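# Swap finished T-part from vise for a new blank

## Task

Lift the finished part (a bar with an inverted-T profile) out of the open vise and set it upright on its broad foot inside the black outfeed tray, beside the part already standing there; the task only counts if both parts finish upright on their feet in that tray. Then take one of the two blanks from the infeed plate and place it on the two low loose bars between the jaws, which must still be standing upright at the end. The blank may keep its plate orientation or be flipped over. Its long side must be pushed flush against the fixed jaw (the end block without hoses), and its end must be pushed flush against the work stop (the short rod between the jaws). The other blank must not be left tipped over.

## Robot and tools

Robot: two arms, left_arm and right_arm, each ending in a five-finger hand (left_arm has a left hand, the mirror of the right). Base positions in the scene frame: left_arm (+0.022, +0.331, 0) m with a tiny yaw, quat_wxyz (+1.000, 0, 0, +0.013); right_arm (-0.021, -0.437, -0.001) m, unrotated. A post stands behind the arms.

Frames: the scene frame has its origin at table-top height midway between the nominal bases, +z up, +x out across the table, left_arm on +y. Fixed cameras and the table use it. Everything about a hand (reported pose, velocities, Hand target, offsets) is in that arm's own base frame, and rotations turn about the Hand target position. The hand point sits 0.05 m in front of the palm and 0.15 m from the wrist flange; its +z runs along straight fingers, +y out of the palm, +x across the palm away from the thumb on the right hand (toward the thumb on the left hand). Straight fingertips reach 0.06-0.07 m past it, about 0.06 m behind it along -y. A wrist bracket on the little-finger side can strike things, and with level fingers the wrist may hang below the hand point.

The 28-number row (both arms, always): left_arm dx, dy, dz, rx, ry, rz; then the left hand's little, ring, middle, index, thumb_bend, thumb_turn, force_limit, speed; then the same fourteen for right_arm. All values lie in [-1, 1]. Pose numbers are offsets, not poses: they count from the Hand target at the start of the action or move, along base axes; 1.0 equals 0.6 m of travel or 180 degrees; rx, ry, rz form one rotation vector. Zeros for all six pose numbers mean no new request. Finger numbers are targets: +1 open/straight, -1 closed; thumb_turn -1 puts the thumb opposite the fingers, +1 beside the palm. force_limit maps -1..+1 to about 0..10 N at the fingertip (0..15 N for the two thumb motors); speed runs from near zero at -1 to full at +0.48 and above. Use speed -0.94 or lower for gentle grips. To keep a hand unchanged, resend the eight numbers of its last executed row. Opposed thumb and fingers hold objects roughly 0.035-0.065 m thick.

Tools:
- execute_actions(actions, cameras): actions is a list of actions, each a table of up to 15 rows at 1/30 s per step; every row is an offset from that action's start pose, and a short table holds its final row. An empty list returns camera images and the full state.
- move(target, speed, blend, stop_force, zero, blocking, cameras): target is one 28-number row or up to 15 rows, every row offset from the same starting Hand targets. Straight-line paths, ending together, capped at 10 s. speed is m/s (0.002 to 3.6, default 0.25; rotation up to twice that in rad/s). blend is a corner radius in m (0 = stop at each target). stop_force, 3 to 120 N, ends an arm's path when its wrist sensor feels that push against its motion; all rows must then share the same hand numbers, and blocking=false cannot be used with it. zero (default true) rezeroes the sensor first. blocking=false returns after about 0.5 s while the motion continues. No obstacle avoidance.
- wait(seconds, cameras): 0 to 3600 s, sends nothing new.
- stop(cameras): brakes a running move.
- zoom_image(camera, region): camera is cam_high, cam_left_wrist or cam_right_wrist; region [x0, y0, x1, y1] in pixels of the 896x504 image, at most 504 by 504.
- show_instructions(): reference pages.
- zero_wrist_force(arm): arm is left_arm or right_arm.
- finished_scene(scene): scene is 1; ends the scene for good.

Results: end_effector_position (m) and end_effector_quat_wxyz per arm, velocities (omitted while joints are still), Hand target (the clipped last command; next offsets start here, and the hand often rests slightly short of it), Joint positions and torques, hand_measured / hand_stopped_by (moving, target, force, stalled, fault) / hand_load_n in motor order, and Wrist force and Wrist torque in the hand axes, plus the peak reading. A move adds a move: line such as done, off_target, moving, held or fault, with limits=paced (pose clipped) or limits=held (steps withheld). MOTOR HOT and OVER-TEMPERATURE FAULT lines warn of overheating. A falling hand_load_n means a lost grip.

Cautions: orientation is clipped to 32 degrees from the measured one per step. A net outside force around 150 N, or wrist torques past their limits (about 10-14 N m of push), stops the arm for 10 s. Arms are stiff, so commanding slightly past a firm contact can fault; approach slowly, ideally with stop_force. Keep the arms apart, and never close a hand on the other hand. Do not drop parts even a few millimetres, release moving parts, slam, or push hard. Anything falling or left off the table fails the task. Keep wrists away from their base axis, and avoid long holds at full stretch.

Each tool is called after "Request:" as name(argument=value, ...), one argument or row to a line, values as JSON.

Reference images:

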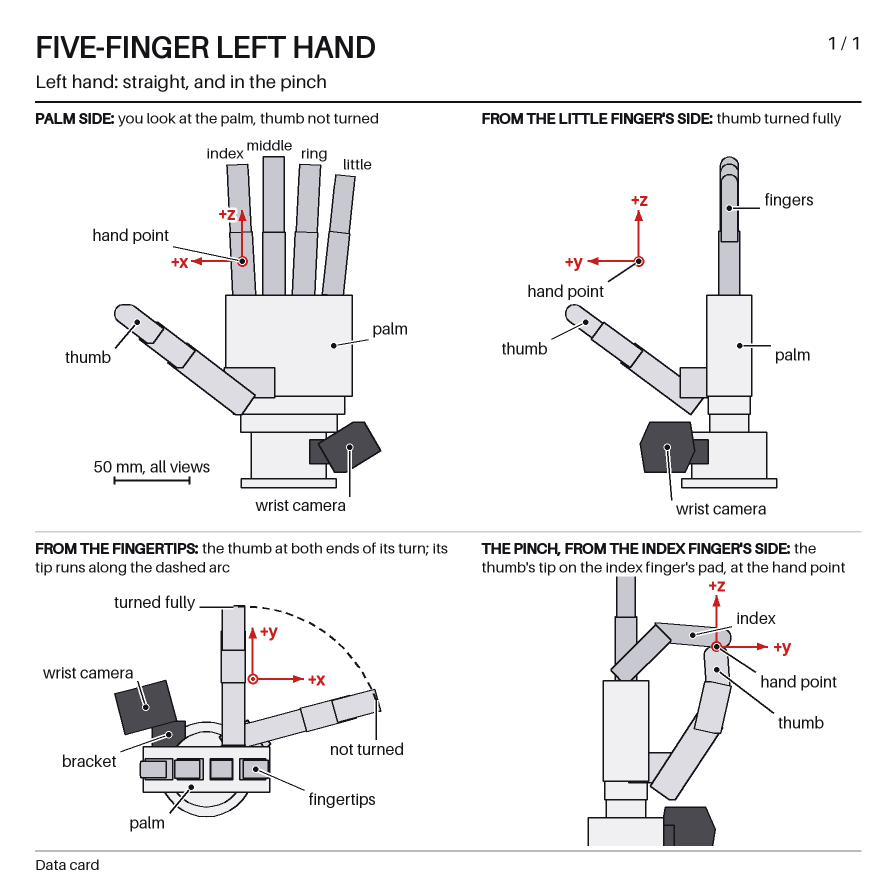

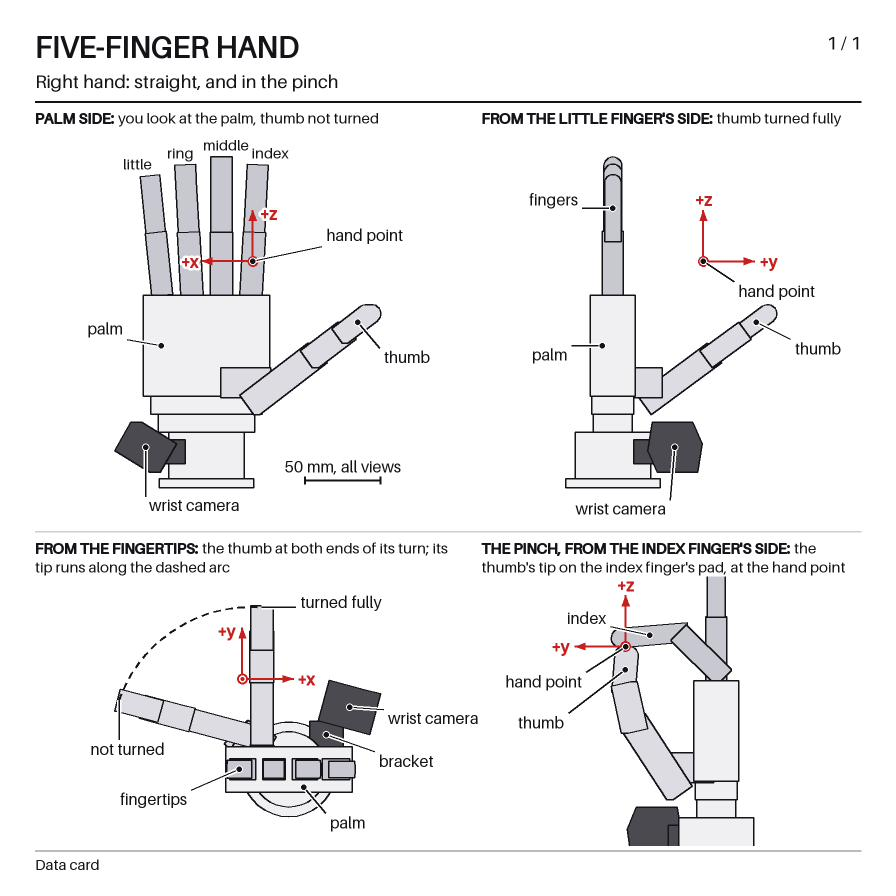

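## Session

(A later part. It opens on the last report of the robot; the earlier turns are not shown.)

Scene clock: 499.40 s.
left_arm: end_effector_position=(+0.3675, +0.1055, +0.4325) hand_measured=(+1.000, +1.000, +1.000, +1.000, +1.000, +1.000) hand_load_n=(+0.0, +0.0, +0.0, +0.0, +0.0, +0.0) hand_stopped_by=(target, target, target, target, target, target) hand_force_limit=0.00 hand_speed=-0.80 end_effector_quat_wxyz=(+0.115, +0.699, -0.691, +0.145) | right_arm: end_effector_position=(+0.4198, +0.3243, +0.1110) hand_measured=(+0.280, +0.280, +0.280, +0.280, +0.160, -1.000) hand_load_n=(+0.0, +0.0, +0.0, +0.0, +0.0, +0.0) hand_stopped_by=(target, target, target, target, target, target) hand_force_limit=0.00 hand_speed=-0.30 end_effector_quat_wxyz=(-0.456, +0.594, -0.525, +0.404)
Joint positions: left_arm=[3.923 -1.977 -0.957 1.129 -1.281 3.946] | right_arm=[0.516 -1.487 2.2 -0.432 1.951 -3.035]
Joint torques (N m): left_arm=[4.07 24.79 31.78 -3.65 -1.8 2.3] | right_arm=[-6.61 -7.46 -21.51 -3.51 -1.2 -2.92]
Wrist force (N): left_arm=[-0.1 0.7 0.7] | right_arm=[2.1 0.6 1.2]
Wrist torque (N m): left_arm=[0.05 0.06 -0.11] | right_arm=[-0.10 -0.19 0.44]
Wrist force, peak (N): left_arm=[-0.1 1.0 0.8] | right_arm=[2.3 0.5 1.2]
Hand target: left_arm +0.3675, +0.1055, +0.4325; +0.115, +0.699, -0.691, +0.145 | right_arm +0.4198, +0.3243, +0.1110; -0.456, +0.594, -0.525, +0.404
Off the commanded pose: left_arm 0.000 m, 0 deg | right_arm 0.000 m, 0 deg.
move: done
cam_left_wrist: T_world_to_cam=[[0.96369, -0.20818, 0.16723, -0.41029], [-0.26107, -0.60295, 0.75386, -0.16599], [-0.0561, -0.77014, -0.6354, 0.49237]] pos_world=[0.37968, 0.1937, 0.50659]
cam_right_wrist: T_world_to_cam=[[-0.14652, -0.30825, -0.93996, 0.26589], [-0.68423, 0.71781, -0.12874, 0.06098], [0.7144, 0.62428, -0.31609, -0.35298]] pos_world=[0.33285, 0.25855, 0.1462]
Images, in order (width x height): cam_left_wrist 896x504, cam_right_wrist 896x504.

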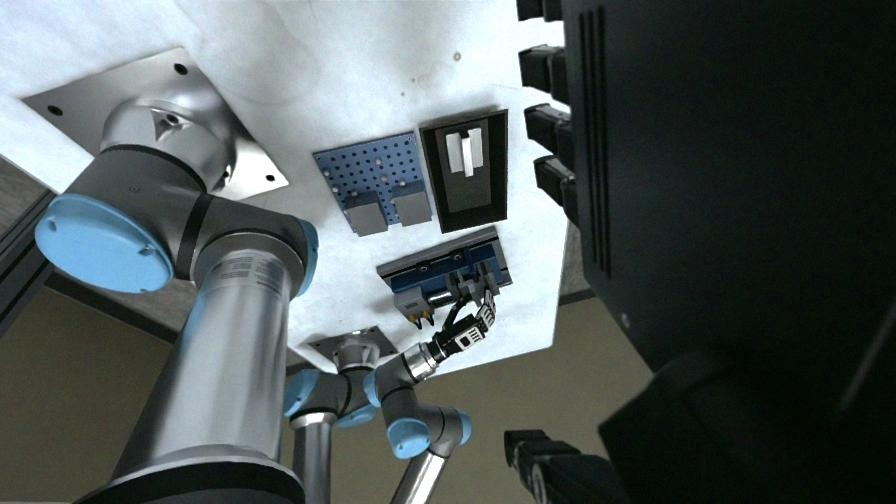

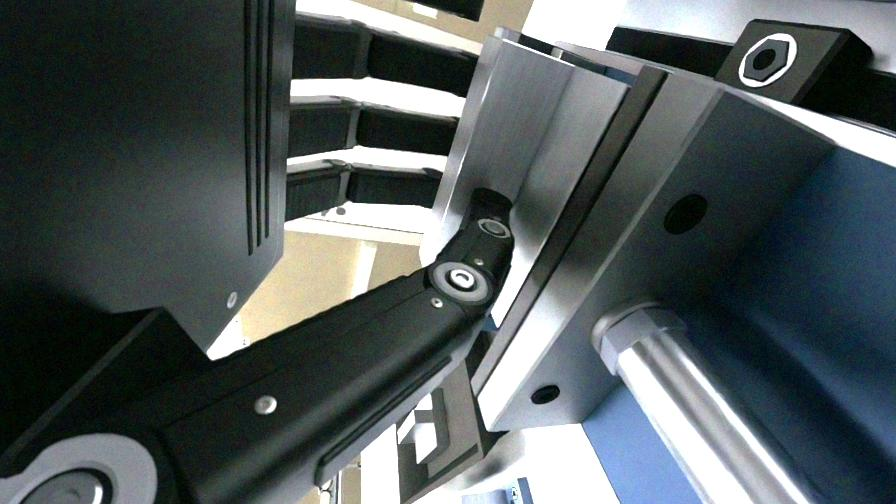

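Request:
move(
  target=[0,0,0,0,0,0,1,1,1,1,1,1,0,-0.8,0,0,0,0,0,0,0.28,-0.2,-0.2,-0.2,0.16,-1,-0.4,-0.92],
  cameras=["cam_right_wrist","cam_left_wrist"],
)

Request:
zoom_image(
  camera="cam_right_wrist",
  region=[380, 0, 620, 240],
)

Request:
zoom_image(
  camera="cam_left_wrist",
  region=[440, 260, 500, 320],
)

Scene clock: 508.20 s.
left_arm: end_effector_position=(+0.3675, +0.1055, +0.4325) hand_measured=(+1.000, +1.000, +1.000, +1.000, +1.000, +1.000) hand_load_n=(+0.0, +0.0, -0.5, +0.0, +0.0, +0.0) hand_stopped_by=(target, target, target, target, target, target) hand_force_limit=0.00 hand_speed=-0.80 end_effector_quat_wxyz=(+0.115, +0.699, -0.691, +0.145) | right_arm: end_effector_position=(+0.4199, +0.3243, +0.1110) hand_measured=(+0.280, -0.062, -0.048, -0.054, +0.160, -1.000) hand_load_n=(+0.0, +6.0, +3.0, +4.0, +1.0, +0.5) hand_stopped_by=(target, force, force, force, target, target) hand_force_limit=-0.40 hand_speed=-0.92 end_effector_quat_wxyz=(-0.456, +0.594, -0.525, +0.404)
Joint positions: left_arm=[3.923 -1.977 -0.957 1.129 -1.281 3.946] | right_arm=[0.516 -1.487 2.2 -0.432 1.951 -3.035]
Joint torques (N m): left_arm=[4.17 24.33 31.6 -3.68 -1.81 2.1] | right_arm=[-3.33 -7.23 -17.96 -1.35 -1.25 -2.83]
Wrist force (N): left_arm=[-0.1 0.7 0.7] | right_arm=[3.7 -2.8 5.3]
Wrist torque (N m): left_arm=[0.06 0.06 -0.11] | right_arm=[-0.37 -0.39 0.37]
Wrist force, peak (N): left_arm=[-0.1 0.7 1.2] | right_arm=[3.6 -2.8 5.8]
Hand target: left_arm +0.3675, +0.1055, +0.4325; +0.115, +0.699, -0.691, +0.145 | right_arm +0.4198, +0.3243, +0.1110; -0.456, +0.594, -0.525, +0.404
Off the commanded pose: left_arm 0.000 m, 0 deg | right_arm 0.000 m, 0 deg.
move: done
cam_left_wrist: T_world_to_cam=[[0.96369, -0.20818, 0.16723, -0.41029], [-0.26107, -0.60295, 0.75386, -0.16599], [-0.0561, -0.77014, -0.6354, 0.49237]] pos_world=[0.37968, 0.1937, 0.50659]
cam_right_wrist: T_world_to_cam=[[-0.14652, -0.30825, -0.93996, 0.26589], [-0.68423, 0.71781, -0.12874, 0.06098], [0.7144, 0.62428, -0.31609, -0.35298]] pos_world=[0.33285, 0.25855, 0.1462]
Images, in order (width x height): cam_left_wrist 896x504, cam_right_wrist 896x504.

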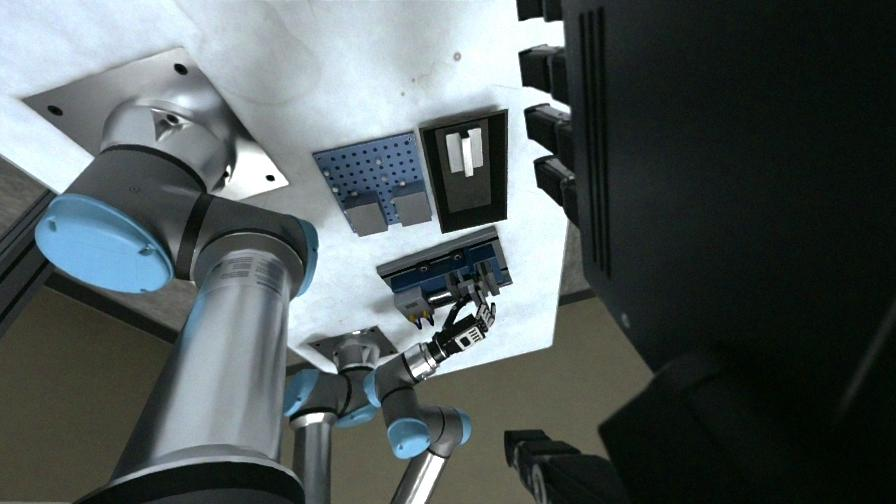

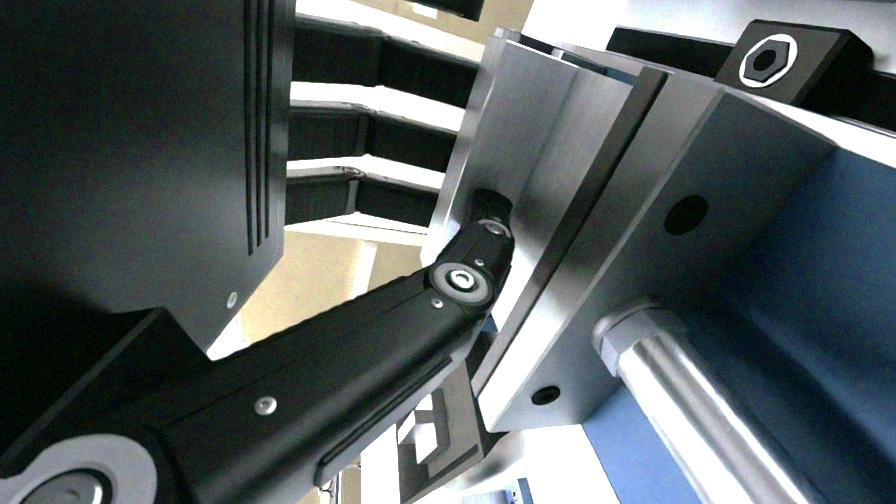

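Scaled by 2.100.

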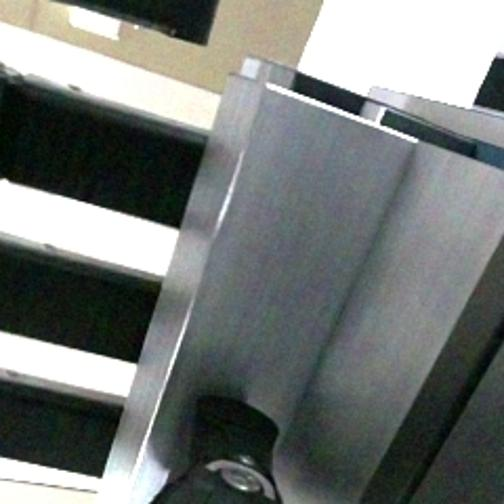

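Scaled by 8.400.

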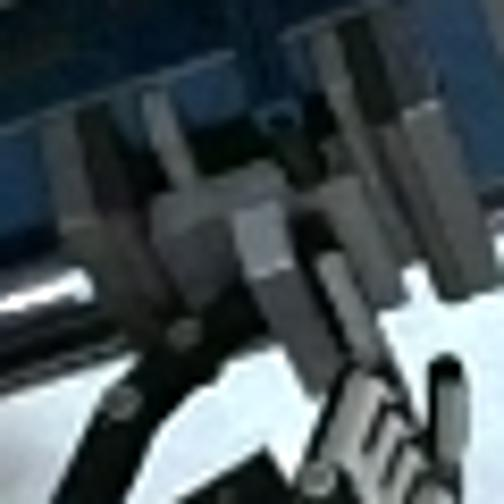

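Request:
move(
  target=[0,0,0,0,0,0,1,1,1,1,1,1,0,-0.8,0.0017,0.0002,0,0,0,0,0.28,-0.2,-0.2,-0.2,0.16,-1,-0.4,-0.92],
  speed=0.01,
)

Scene clock: 515.87 s.
left_arm: end_effector_position=(+0.3675, +0.1055, +0.4325) hand_measured=(+1.000, +1.000, +1.000, +1.000, +1.000, +1.000) hand_load_n=(+0.0, +0.0, +0.0, +0.0, -0.5, +0.0) hand_stopped_by=(target, target, target, target, target, target) hand_force_limit=0.00 hand_speed=-0.80 end_effector_quat_wxyz=(+0.115, +0.699, -0.691, +0.145) | right_arm: end_effector_position=(+0.4208, +0.3244, +0.1110) hand_measured=(+0.280, -0.062, -0.048, -0.054, +0.160, -1.000) hand_load_n=(+0.0, +3.5, +1.5, +3.5, +2.0, +1.0) hand_stopped_by=(target, force, force, force, target, target) hand_force_limit=-0.40 hand_speed=-0.92 end_effector_quat_wxyz=(-0.456, +0.594, -0.525, +0.404)
Joint positions: left_arm=[3.923 -1.977 -0.957 1.129 -1.281 3.946] | right_arm=[0.515 -1.485 2.198 -0.431 1.95 -3.036]
Joint torques (N m): left_arm=[3.58 24.18 31.23 -3.65 -1.79 2] | right_arm=[-6.74 -5.69 -20.29 2.17 -1.36 -2.93]
Wrist force (N): left_arm=[0.1 0.8 0.6] | right_arm=[1.8 -3.5 -3.0]
Wrist torque (N m): left_arm=[0.08 0.05 -0.10] | right_arm=[-0.12 -0.07 0.36]
Wrist force, peak (N): left_arm=[0.0 0.8 0.8] | right_arm=[4.6 -6.7 -3.1]
Hand target: left_arm +0.3675, +0.1055, +0.4325; +0.115, +0.699, -0.691, +0.145 | right_arm +0.4209, +0.3244, +0.1110; -0.456, +0.594, -0.525, +0.404
Off the commanded pose: left_arm 0.000 m, 0 deg | right_arm 0.000 m, 0 deg.
move: done

Request:
move(
  target=[0,0,0,0,0,0,1,1,1,1,1,1,0,-0.8,-0.0008,0,0,0,0,0,0.28,-0.3,-0.3,-0.3,0.16,-1,0.1,-0.94],
  speed=0.01,
)

Scene clock: 523.10 s.
left_arm: end_effector_position=(+0.3675, +0.1055, +0.4325) hand_measured=(+1.000, +1.000, +1.000, +1.000, +1.000, +1.000) hand_load_n=(+0.0, +0.0, +0.0, +0.0, +0.0, +0.0) hand_stopped_by=(target, target, target, target, target, target) hand_force_limit=0.00 hand_speed=-0.80 end_effector_quat_wxyz=(+0.115, +0.699, -0.691, +0.145) | right_arm: end_effector_position=(+0.4204, +0.3244, +0.1110) hand_measured=(+0.280, -0.066, -0.056, -0.064, +0.160, -1.000) hand_load_n=(+0.0, +5.0, +6.5, +6.5, +1.5, +1.0) hand_stopped_by=(target, force, force, force, target, target) hand_force_limit=0.10 hand_speed=-0.94 end_effector_quat_wxyz=(-0.456, +0.594, -0.525, +0.404)
Joint positions: left_arm=[3.923 -1.977 -0.957 1.129 -1.281 3.946] | right_arm=[0.516 -1.486 2.199 -0.431 1.951 -3.035]
Joint torques (N m): left_arm=[2.54 24.1 31.98 -3.78 -1.82 2.06] | right_arm=[8.68 -25.77 -3.83 0.47 2.07 2.05]
Wrist force (N): left_arm=[0.0 0.5 0.6] | right_arm=[1.4 -7.7 2.8]
Wrist torque (N m): left_arm=[0.04 0.04 -0.09] | right_arm=[-0.52 -0.23 0.29]
Wrist force, peak (N): left_arm=[0.2 0.9 0.9] | right_arm=[1.3 -8.5 2.5]
Hand target: left_arm +0.3675, +0.1055, +0.4325; +0.115, +0.699, -0.691, +0.145 | right_arm +0.4204, +0.3244, +0.1110; -0.456, +0.594, -0.525, +0.404
Off the commanded pose: left_arm 0.000 m, 0 deg | right_arm 0.000 m, 0 deg.
move: done

Request:
move(
  target=[0,0,0,0,0,0,1,1,1,1,1,1,0,-0.8,0,0,0.01,0,0,0,0.28,-0.3,-0.3,-0.3,0.16,-1,0.1,-0.94],
  speed=0.01,
  cameras=["cam_right_wrist","cam_left_wrist"],
)

Request:
zoom_image(
  camera="cam_right_wrist",
  region=[400, 0, 660, 260],
)

Request:
zoom_image(
  camera="cam_left_wrist",
  region=[440, 260, 500, 320],
)

Scene clock: 528.87 s.
left_arm: end_effector_position=(+0.3675, +0.1055, +0.4325) hand_measured=(+1.000, +1.000, +1.000, +1.000, +1.000, +1.000) hand_load_n=(+0.0, +0.0, +0.0, +0.0, +0.0, +0.0) hand_stopped_by=(target, target, target, target, target, target) hand_force_limit=0.00 hand_speed=-0.80 end_effector_quat_wxyz=(+0.115, +0.699, -0.691, +0.145) | right_arm: end_effector_position=(+0.4204, +0.3244, +0.1169) hand_measured=(+0.280, -0.066, -0.056, -0.064, +0.162, -1.000) hand_load_n=(+0.0, +3.0, +5.0, +4.5, +6.0, +0.5) hand_stopped_by=(target, force, force, force, target, target) hand_force_limit=0.10 hand_speed=-0.94 end_effector_quat_wxyz=(-0.456, +0.594, -0.525, +0.404)
Joint positions: left_arm=[3.923 -1.977 -0.957 1.129 -1.281 3.946] | right_arm=[0.516 -1.497 2.191 -0.413 1.951 -3.035]
Joint torques (N m): left_arm=[2.59 24.99 31.57 -3.72 -1.82 2] | right_arm=[5.24 -30.05 -22.14 1.63 1.51 1.78]
Wrist force (N): left_arm=[-0.1 0.8 1.1] | right_arm=[2.3 3.0 1.5]
Wrist torque (N m): left_arm=[0.05 0.07 -0.11] | right_arm=[-0.03 -0.26 0.51]
Wrist force, peak (N): left_arm=[-0.1 0.8 1.1] | right_arm=[2.0 -8.3 2.4]
Hand target: left_arm +0.3675, +0.1055, +0.4325; +0.115, +0.699, -0.691, +0.145 | right_arm +0.4204, +0.3244, +0.1170; -0.456, +0.594, -0.525, +0.404
Off the commanded pose: left_arm 0.000 m, 0 deg | right_arm 0.000 m, 0 deg.
move: done
cam_left_wrist: T_world_to_cam=[[0.96369, -0.20818, 0.16723, -0.41029], [-0.26107, -0.60295, 0.75386, -0.16599], [-0.0561, -0.77014, -0.6354, 0.49237]] pos_world=[0.37968, 0.1937, 0.50659]
cam_right_wrist: T_world_to_cam=[[-0.14652, -0.30825, -0.93996, 0.27154], [-0.68423, 0.71781, -0.12874, 0.06201], [0.7144, 0.62428, -0.31609, -0.35153]] pos_world=[0.33335, 0.25865, 0.1521]
Images, in order (width x height): cam_left_wrist 896x504, cam_right_wrist 896x504.

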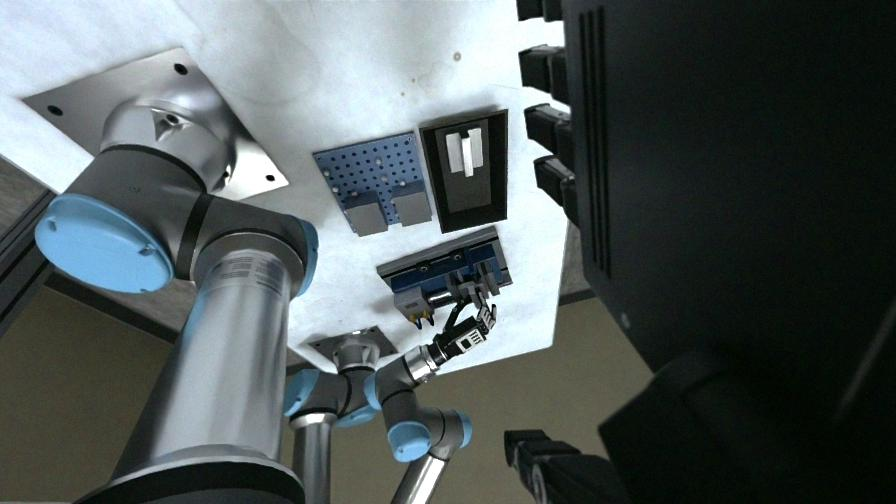

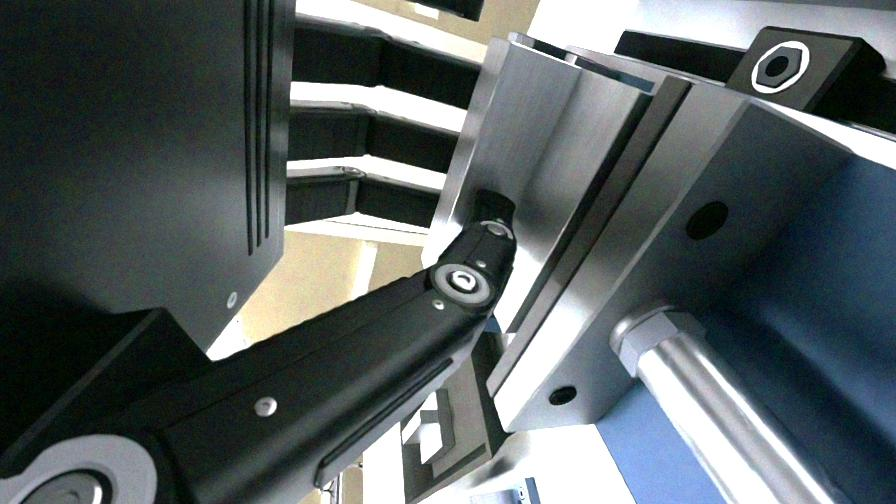

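Scaled by 1.938.

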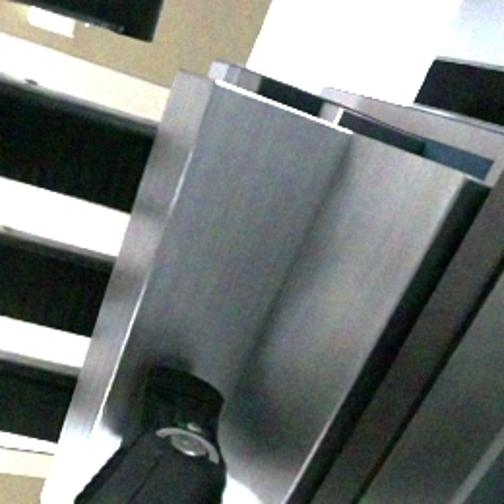

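Scaled by 8.400.

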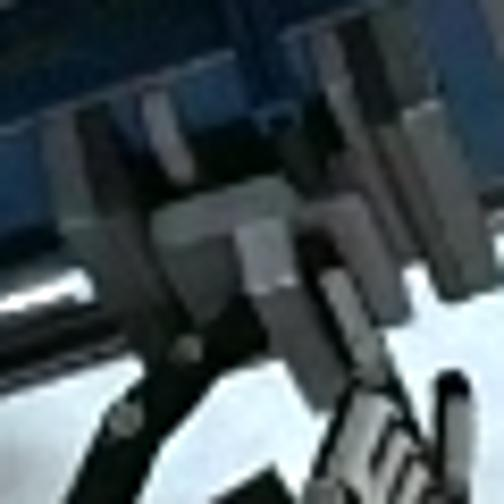

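Request:
move(
  target=[0,0,0,0,0,0,1,1,1,1,1,1,0,-0.8,0,0,0.1217,0,0,0,0.28,-0.3,-0.3,-0.3,0.16,-1,0.1,-0.94],
  speed=0.05,
  cameras=["cam_right_wrist","cam_left_wrist"],
)

Request:
zoom_image(
  camera="cam_right_wrist",
  region=[400, 250, 640, 490],
)

Request:
zoom_image(
  camera="cam_left_wrist",
  region=[400, 220, 540, 360],
)

Scene clock: 537.07 s.
left_arm: end_effector_position=(+0.3675, +0.1055, +0.4325) hand_measured=(+1.000, +1.000, +1.000, +1.000, +1.000, +1.000) hand_load_n=(+0.0, +0.0, +0.0, +0.0, +0.0, -0.5) hand_stopped_by=(target, target, target, target, target, target) hand_force_limit=0.00 hand_speed=-0.80 end_effector_quat_wxyz=(+0.115, +0.699, -0.691, +0.145) | right_arm: end_effector_position=(+0.4204, +0.3244, +0.1900) hand_measured=(+0.280, -0.066, -0.056, -0.064, +0.162, -1.000) hand_load_n=(+0.0, +3.0, +5.0, +4.5, +6.0, +1.0) hand_stopped_by=(target, force, force, force, target, target) hand_force_limit=0.10 hand_speed=-0.94 end_effector_quat_wxyz=(-0.456, +0.594, -0.525, +0.404)
Joint positions: left_arm=[3.923 -1.977 -0.957 1.129 -1.281 3.946] | right_arm=[0.516 -1.609 2.083 -0.192 1.951 -3.036]
Joint torques (N m): left_arm=[1.77 24.85 31.21 -3.53 -1.87 1.94] | right_arm=[-0.95 -27.81 -24.38 1.46 1.31 0.46]
Wrist force (N): left_arm=[0.0 0.5 0.7] | right_arm=[2.5 2.7 1.3]
Wrist torque (N m): left_arm=[0.02 0.06 -0.09] | right_arm=[-0.04 -0.31 0.49]
Wrist force, peak (N): left_arm=[-0.1 0.7 1.0] | right_arm=[2.2 3.3 1.9]
Hand target: left_arm +0.3675, +0.1055, +0.4325; +0.115, +0.699, -0.691, +0.145 | right_arm +0.4204, +0.3244, +0.1900; -0.456, +0.594, -0.525, +0.404
Off the commanded pose: left_arm 0.000 m, 0 deg | right_arm 0.000 m, 0 deg.
move: done
cam_left_wrist: T_world_to_cam=[[0.96369, -0.20818, 0.16723, -0.41029], [-0.26107, -0.60295, 0.75386, -0.16599], [-0.0561, -0.77014, -0.6354, 0.49237]] pos_world=[0.37968, 0.1937, 0.50659]
cam_right_wrist: T_world_to_cam=[[-0.14652, -0.30837, -0.93991, 0.34027], [-0.68425, 0.71778, -0.12882, 0.07145], [0.71437, 0.62426, -0.31617, -0.32839]] pos_world=[0.33335, 0.25865, 0.2252]
Images, in order (width x height): cam_left_wrist 896x504, cam_right_wrist 896x504.

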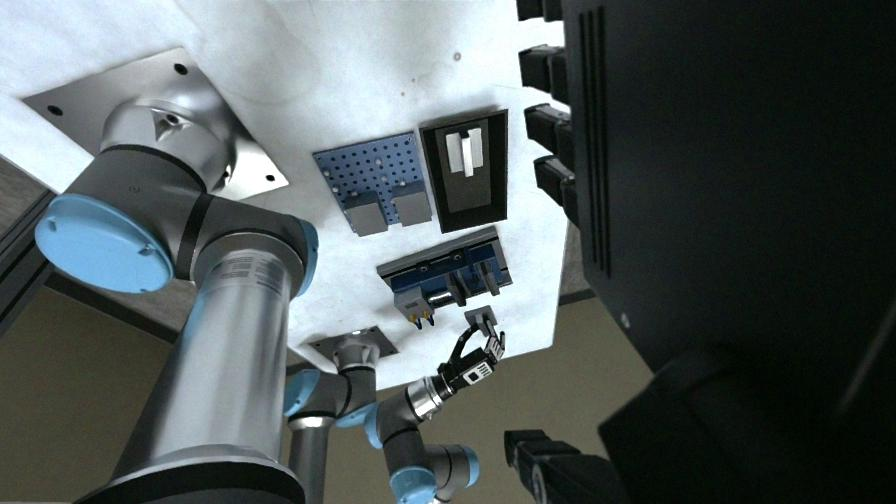

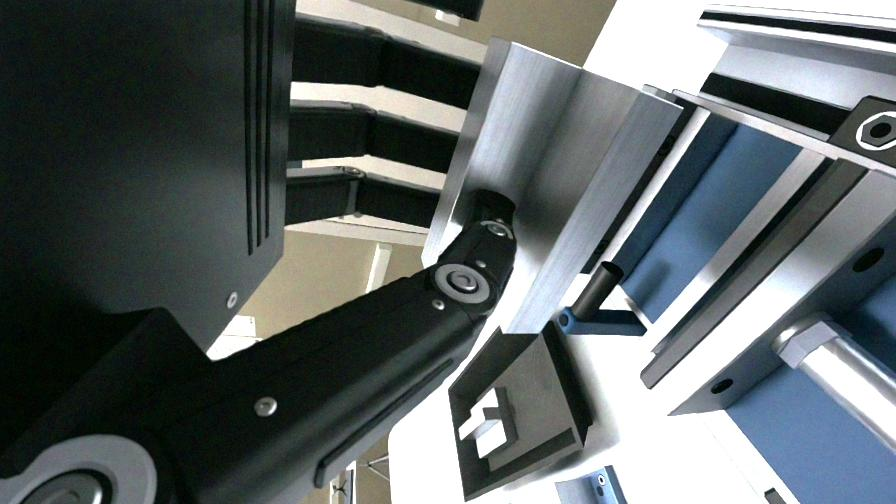

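Scaled by 2.100.

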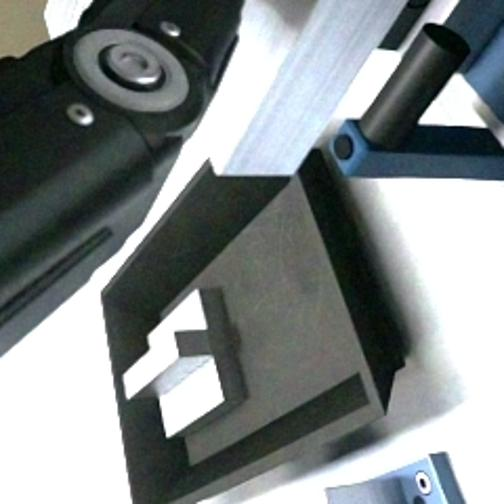

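Scaled by 3.600.

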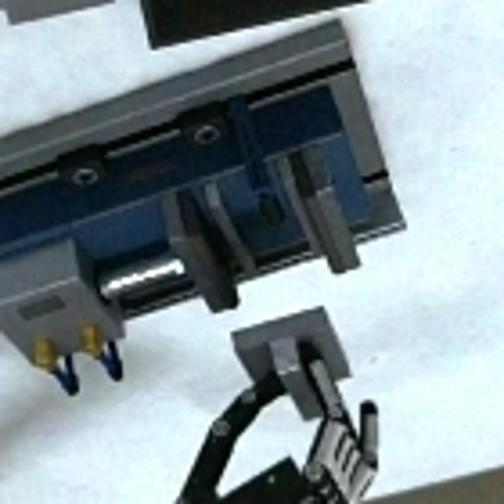

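Request:
zoom_image(
  camera="cam_right_wrist",
  region=[440, 360, 540, 460],
)

Request:
zoom_image(
  camera="cam_right_wrist",
  region=[440, 310, 630, 500],
)

Scaled by 5.040.

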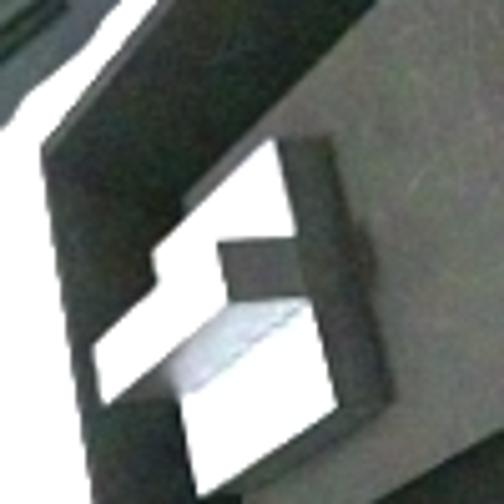

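Scaled by 2.653.

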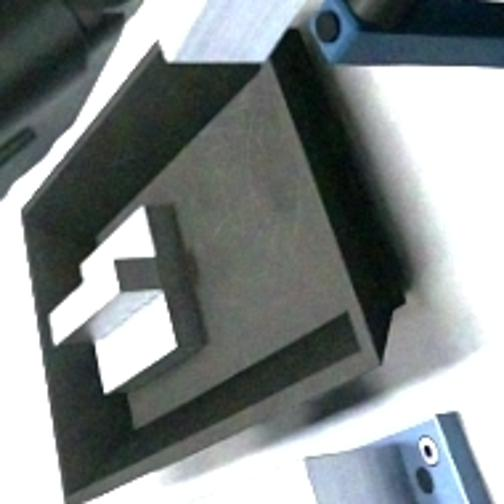

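Request:
move(
  target=[0,0,0,0,0,0,1,1,1,1,1,1,0,-0.8,0.0702,0.4063,0,0,0,-0.0556,0.28,-0.3,-0.3,-0.3,0.16,-1,0.1,-0.94],
  speed=0.12,
  cameras=["all"],
)

Request:
zoom_image(
  camera="cam_left_wrist",
  region=[370, 80, 570, 280],
)

Request:
zoom_image(
  camera="cam_high",
  region=[350, 110, 490, 250],
)

Scene clock: 587.87 s.
left_arm: end_effector_position=(+0.3675, +0.1055, +0.4325) hand_measured=(+1.000, +1.000, +1.000, +1.000, +1.000, +1.000) hand_load_n=(-0.5, +0.5, +0.0, +0.0, +0.0, +0.0) hand_stopped_by=(target, target, target, target, target, target) hand_force_limit=0.00 hand_speed=-0.80 end_effector_quat_wxyz=(+0.115, +0.699, -0.691, +0.145) | right_arm: end_effector_position=(+0.4625, +0.5682, +0.1900) hand_measured=(+0.280, -0.066, -0.056, -0.064, +0.162, -1.000) hand_load_n=(+0.0, +3.0, +5.0, +4.5, +5.5, +0.5) hand_stopped_by=(target, force, force, force, target, target) hand_force_limit=0.10 hand_speed=-0.94 end_effector_quat_wxyz=(-0.419, +0.546, -0.575, +0.442)
Joint positions: left_arm=[3.923 -1.977 -0.957 1.129 -1.281 3.946] | right_arm=[0.942 -0.946 1.218 0.184 2.515 -2.765]
Joint torques (N m): left_arm=[1.22 25.18 31.6 -3.75 -1.76 1.76] | right_arm=[8.66 -33.15 -25.55 2.5 2.58 2.31]
Wrist force (N): left_arm=[0.3 0.5 0.8] | right_arm=[2.0 2.9 1.4]
Wrist torque (N m): left_arm=[0.02 0.01 -0.08] | right_arm=[-0.04 -0.21 0.30]
Wrist force, peak (N): left_arm=[0.2 0.9 0.9] | right_arm=[3.5 3.0 1.2]
Hand target: left_arm +0.3675, +0.1055, +0.4325; +0.115, +0.699, -0.691, +0.145 | right_arm +0.4625, +0.5682, +0.1900; -0.419, +0.546, -0.575, +0.442
Off the commanded pose: left_arm 0.000 m, 0 deg | right_arm 0.000 m, 0 deg.
move: done
cam_left_wrist: T_world_to_cam=[[0.96369, -0.20818, 0.16723, -0.41029], [-0.26107, -0.60295, 0.75386, -0.16599], [-0.0561, -0.77014, -0.6354, 0.49237]] pos_world=[0.37968, 0.1937, 0.50659]
cam_right_wrist: T_world_to_cam=[[-0.19785, -0.27809, -0.93996, 0.42816], [-0.54913, 0.82576, -0.12872, -0.19855], [0.81198, 0.49069, -0.31608, -0.47992]] pos_world=[0.36537, 0.51851, 0.2252]

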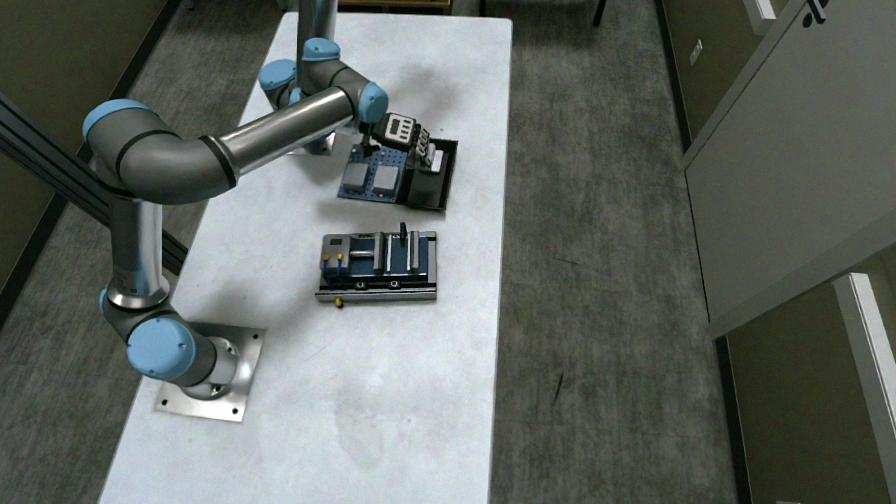

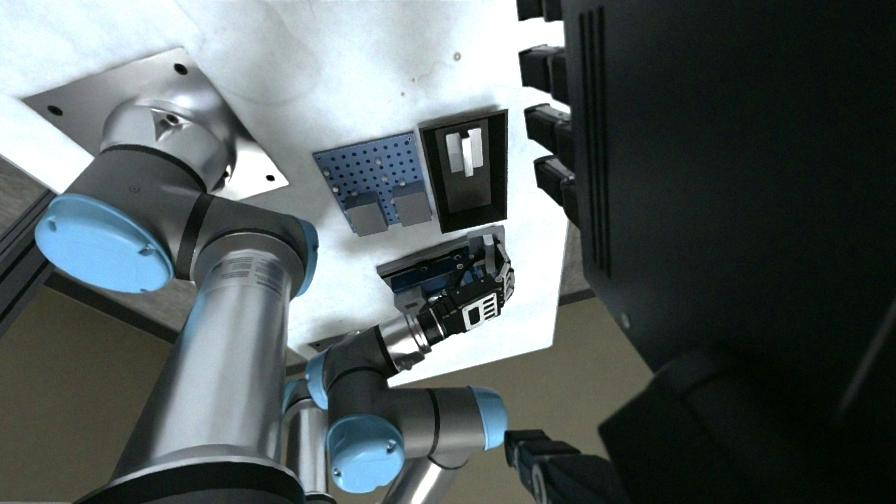

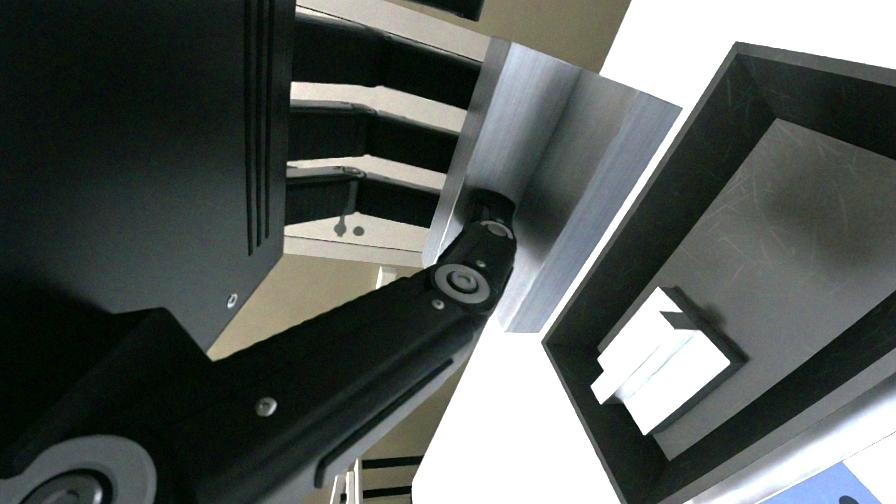

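Scaled by 2.520.

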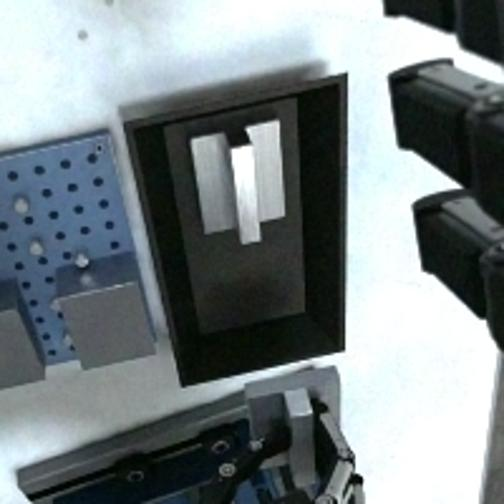

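Scaled by 3.600.

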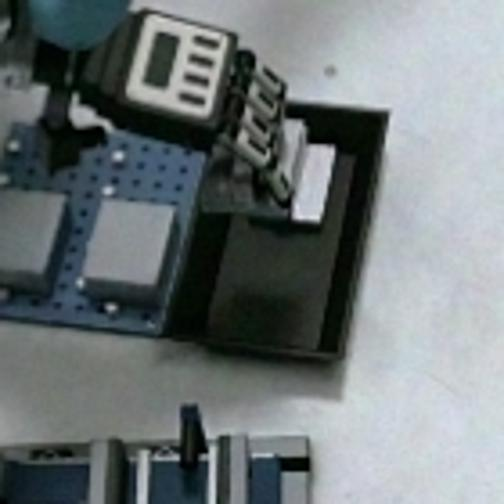

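Request:
zoom_image(
  camera="cam_right_wrist",
  region=[580, 270, 760, 450],
)

Request:
zoom_image(
  camera="cam_right_wrist",
  region=[540, 20, 896, 504],
)

Scaled by 2.800.

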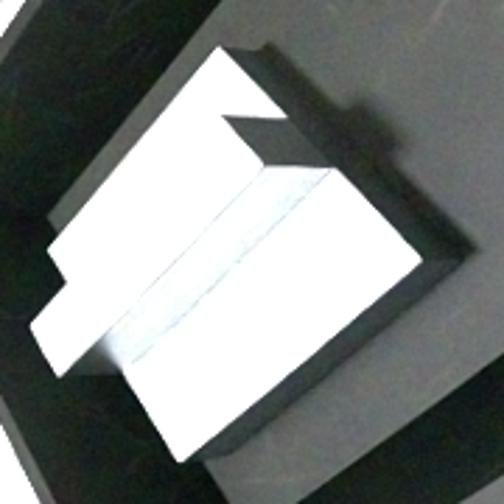

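Scaled by 1.041.

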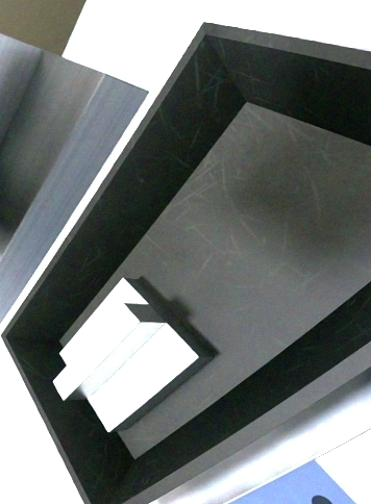

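Request:
zoom_image(
  camera="cam_right_wrist",
  region=[410, 20, 710, 340],
)

Scaled by 1.575.

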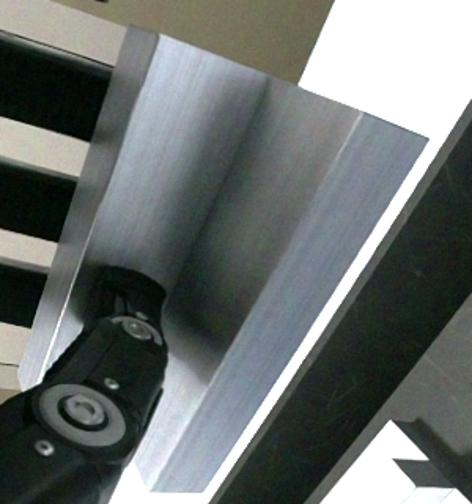

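Request:
move(
  target=[0,0,0,0,0,0,1,1,1,1,1,1,0,-0.8,0.0083,0.005,-0.2083,0,0,0,0.28,-0.3,-0.3,-0.3,0.16,-1,0.1,-0.94],
  speed=0.08,
  cameras=["all"],
)

Request:
zoom_image(
  camera="cam_left_wrist",
  region=[370, 80, 570, 280],
)

Request:
zoom_image(
  camera="cam_high",
  region=[350, 110, 490, 250],
)

Scene clock: 633.00 s.
left_arm: end_effector_position=(+0.3675, +0.1055, +0.4325) hand_measured=(+1.000, +1.000, +1.000, +1.000, +1.000, +1.000) hand_load_n=(+0.0, +0.0, +0.0, +0.0, +0.0, +0.0) hand_stopped_by=(target, target, target, target, target, target) hand_force_limit=0.00 hand_speed=-0.80 end_effector_quat_wxyz=(+0.115, +0.699, -0.691, +0.145) | right_arm: end_effector_position=(+0.4675, +0.5712, +0.0652) hand_measured=(+0.280, -0.066, -0.056, -0.064, +0.162, -1.000) hand_load_n=(+0.0, +3.0, +5.0, +4.5, +6.0, +0.5) hand_stopped_by=(target, force, force, force, target, target) hand_force_limit=0.10 hand_speed=-0.94 end_effector_quat_wxyz=(-0.419, +0.546, -0.575, +0.442)
Joint positions: left_arm=[3.923 -1.977 -0.957 1.129 -1.281 3.946] | right_arm=[0.938 -0.818 1.338 -0.067 2.512 -2.767]
Joint torques (N m): left_arm=[-0.42 24.66 32.09 -3.67 -1.68 1.69] | right_arm=[-6.62 -36.05 -9.44 -2.57 -0.68 -2.89]
Wrist force (N): left_arm=[0.1 0.6 0.8] | right_arm=[2.1 3.3 1.5]
Wrist torque (N m): left_arm=[0.03 0.05 -0.09] | right_arm=[-0.01 -0.25 0.50]
Wrist force, peak (N): left_arm=[-0.2 0.7 1.0] | right_arm=[2.1 4.0 1.4]
Hand target: left_arm +0.3675, +0.1055, +0.4325; +0.115, +0.699, -0.691, +0.145 | right_arm +0.4675, +0.5712, +0.0651; -0.419, +0.546, -0.575, +0.442
Off the commanded pose: left_arm 0.000 m, 0 deg | right_arm 0.000 m, 0 deg.
move: done
cam_left_wrist: T_world_to_cam=[[0.96369, -0.20818, 0.16723, -0.41029], [-0.26107, -0.60295, 0.75386, -0.16599], [-0.0561, -0.77014, -0.6354, 0.49237]] pos_world=[0.37968, 0.1937, 0.50659]
cam_right_wrist: T_world_to_cam=[[-0.19787, -0.2781, -0.93995, 0.31269], [-0.54907, 0.8258, -0.12875, -0.21439], [0.81202, 0.49062, -0.3161, -0.52487]] pos_world=[0.37037, 0.52151, 0.1004]

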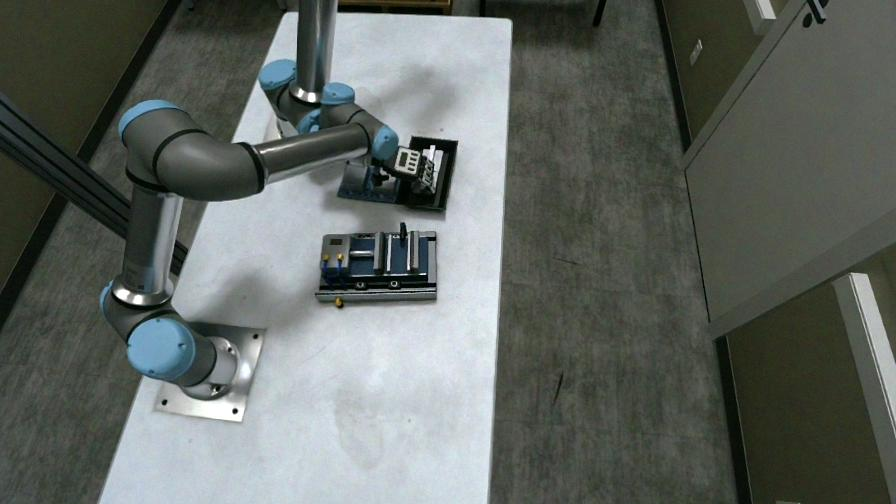

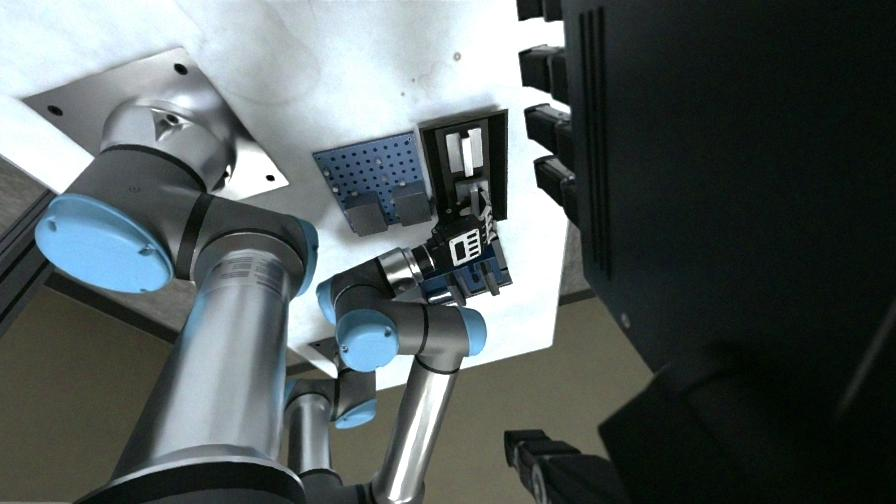

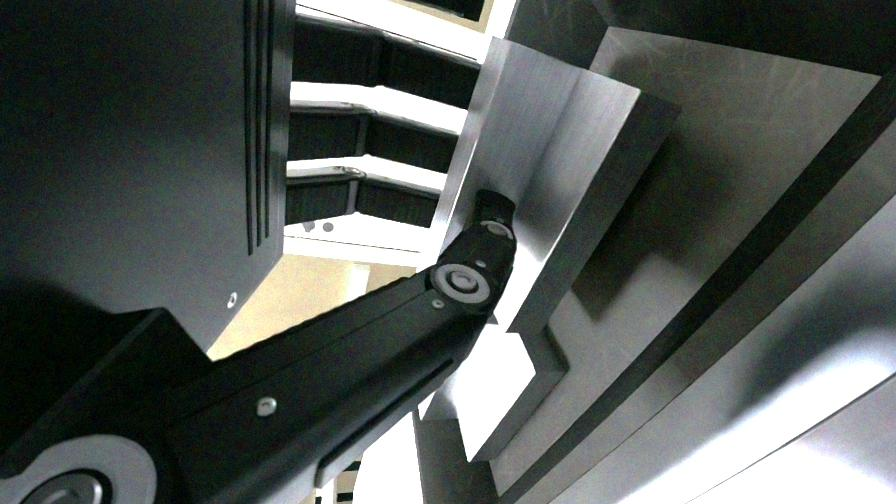

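Scaled by 2.520.

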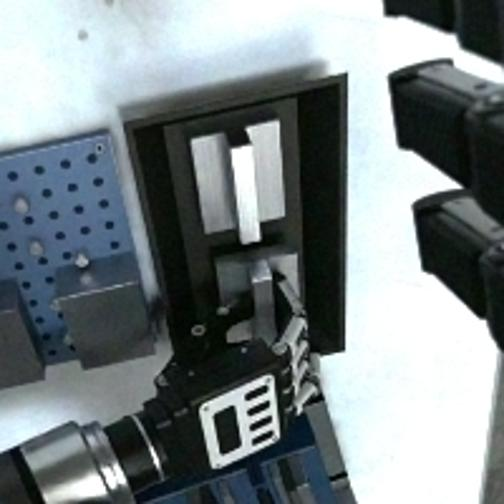

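Scaled by 3.600.

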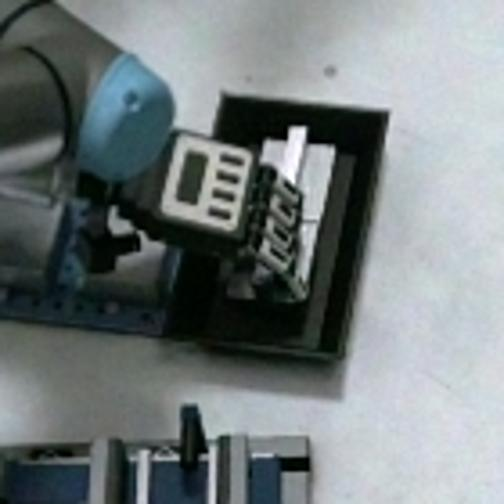

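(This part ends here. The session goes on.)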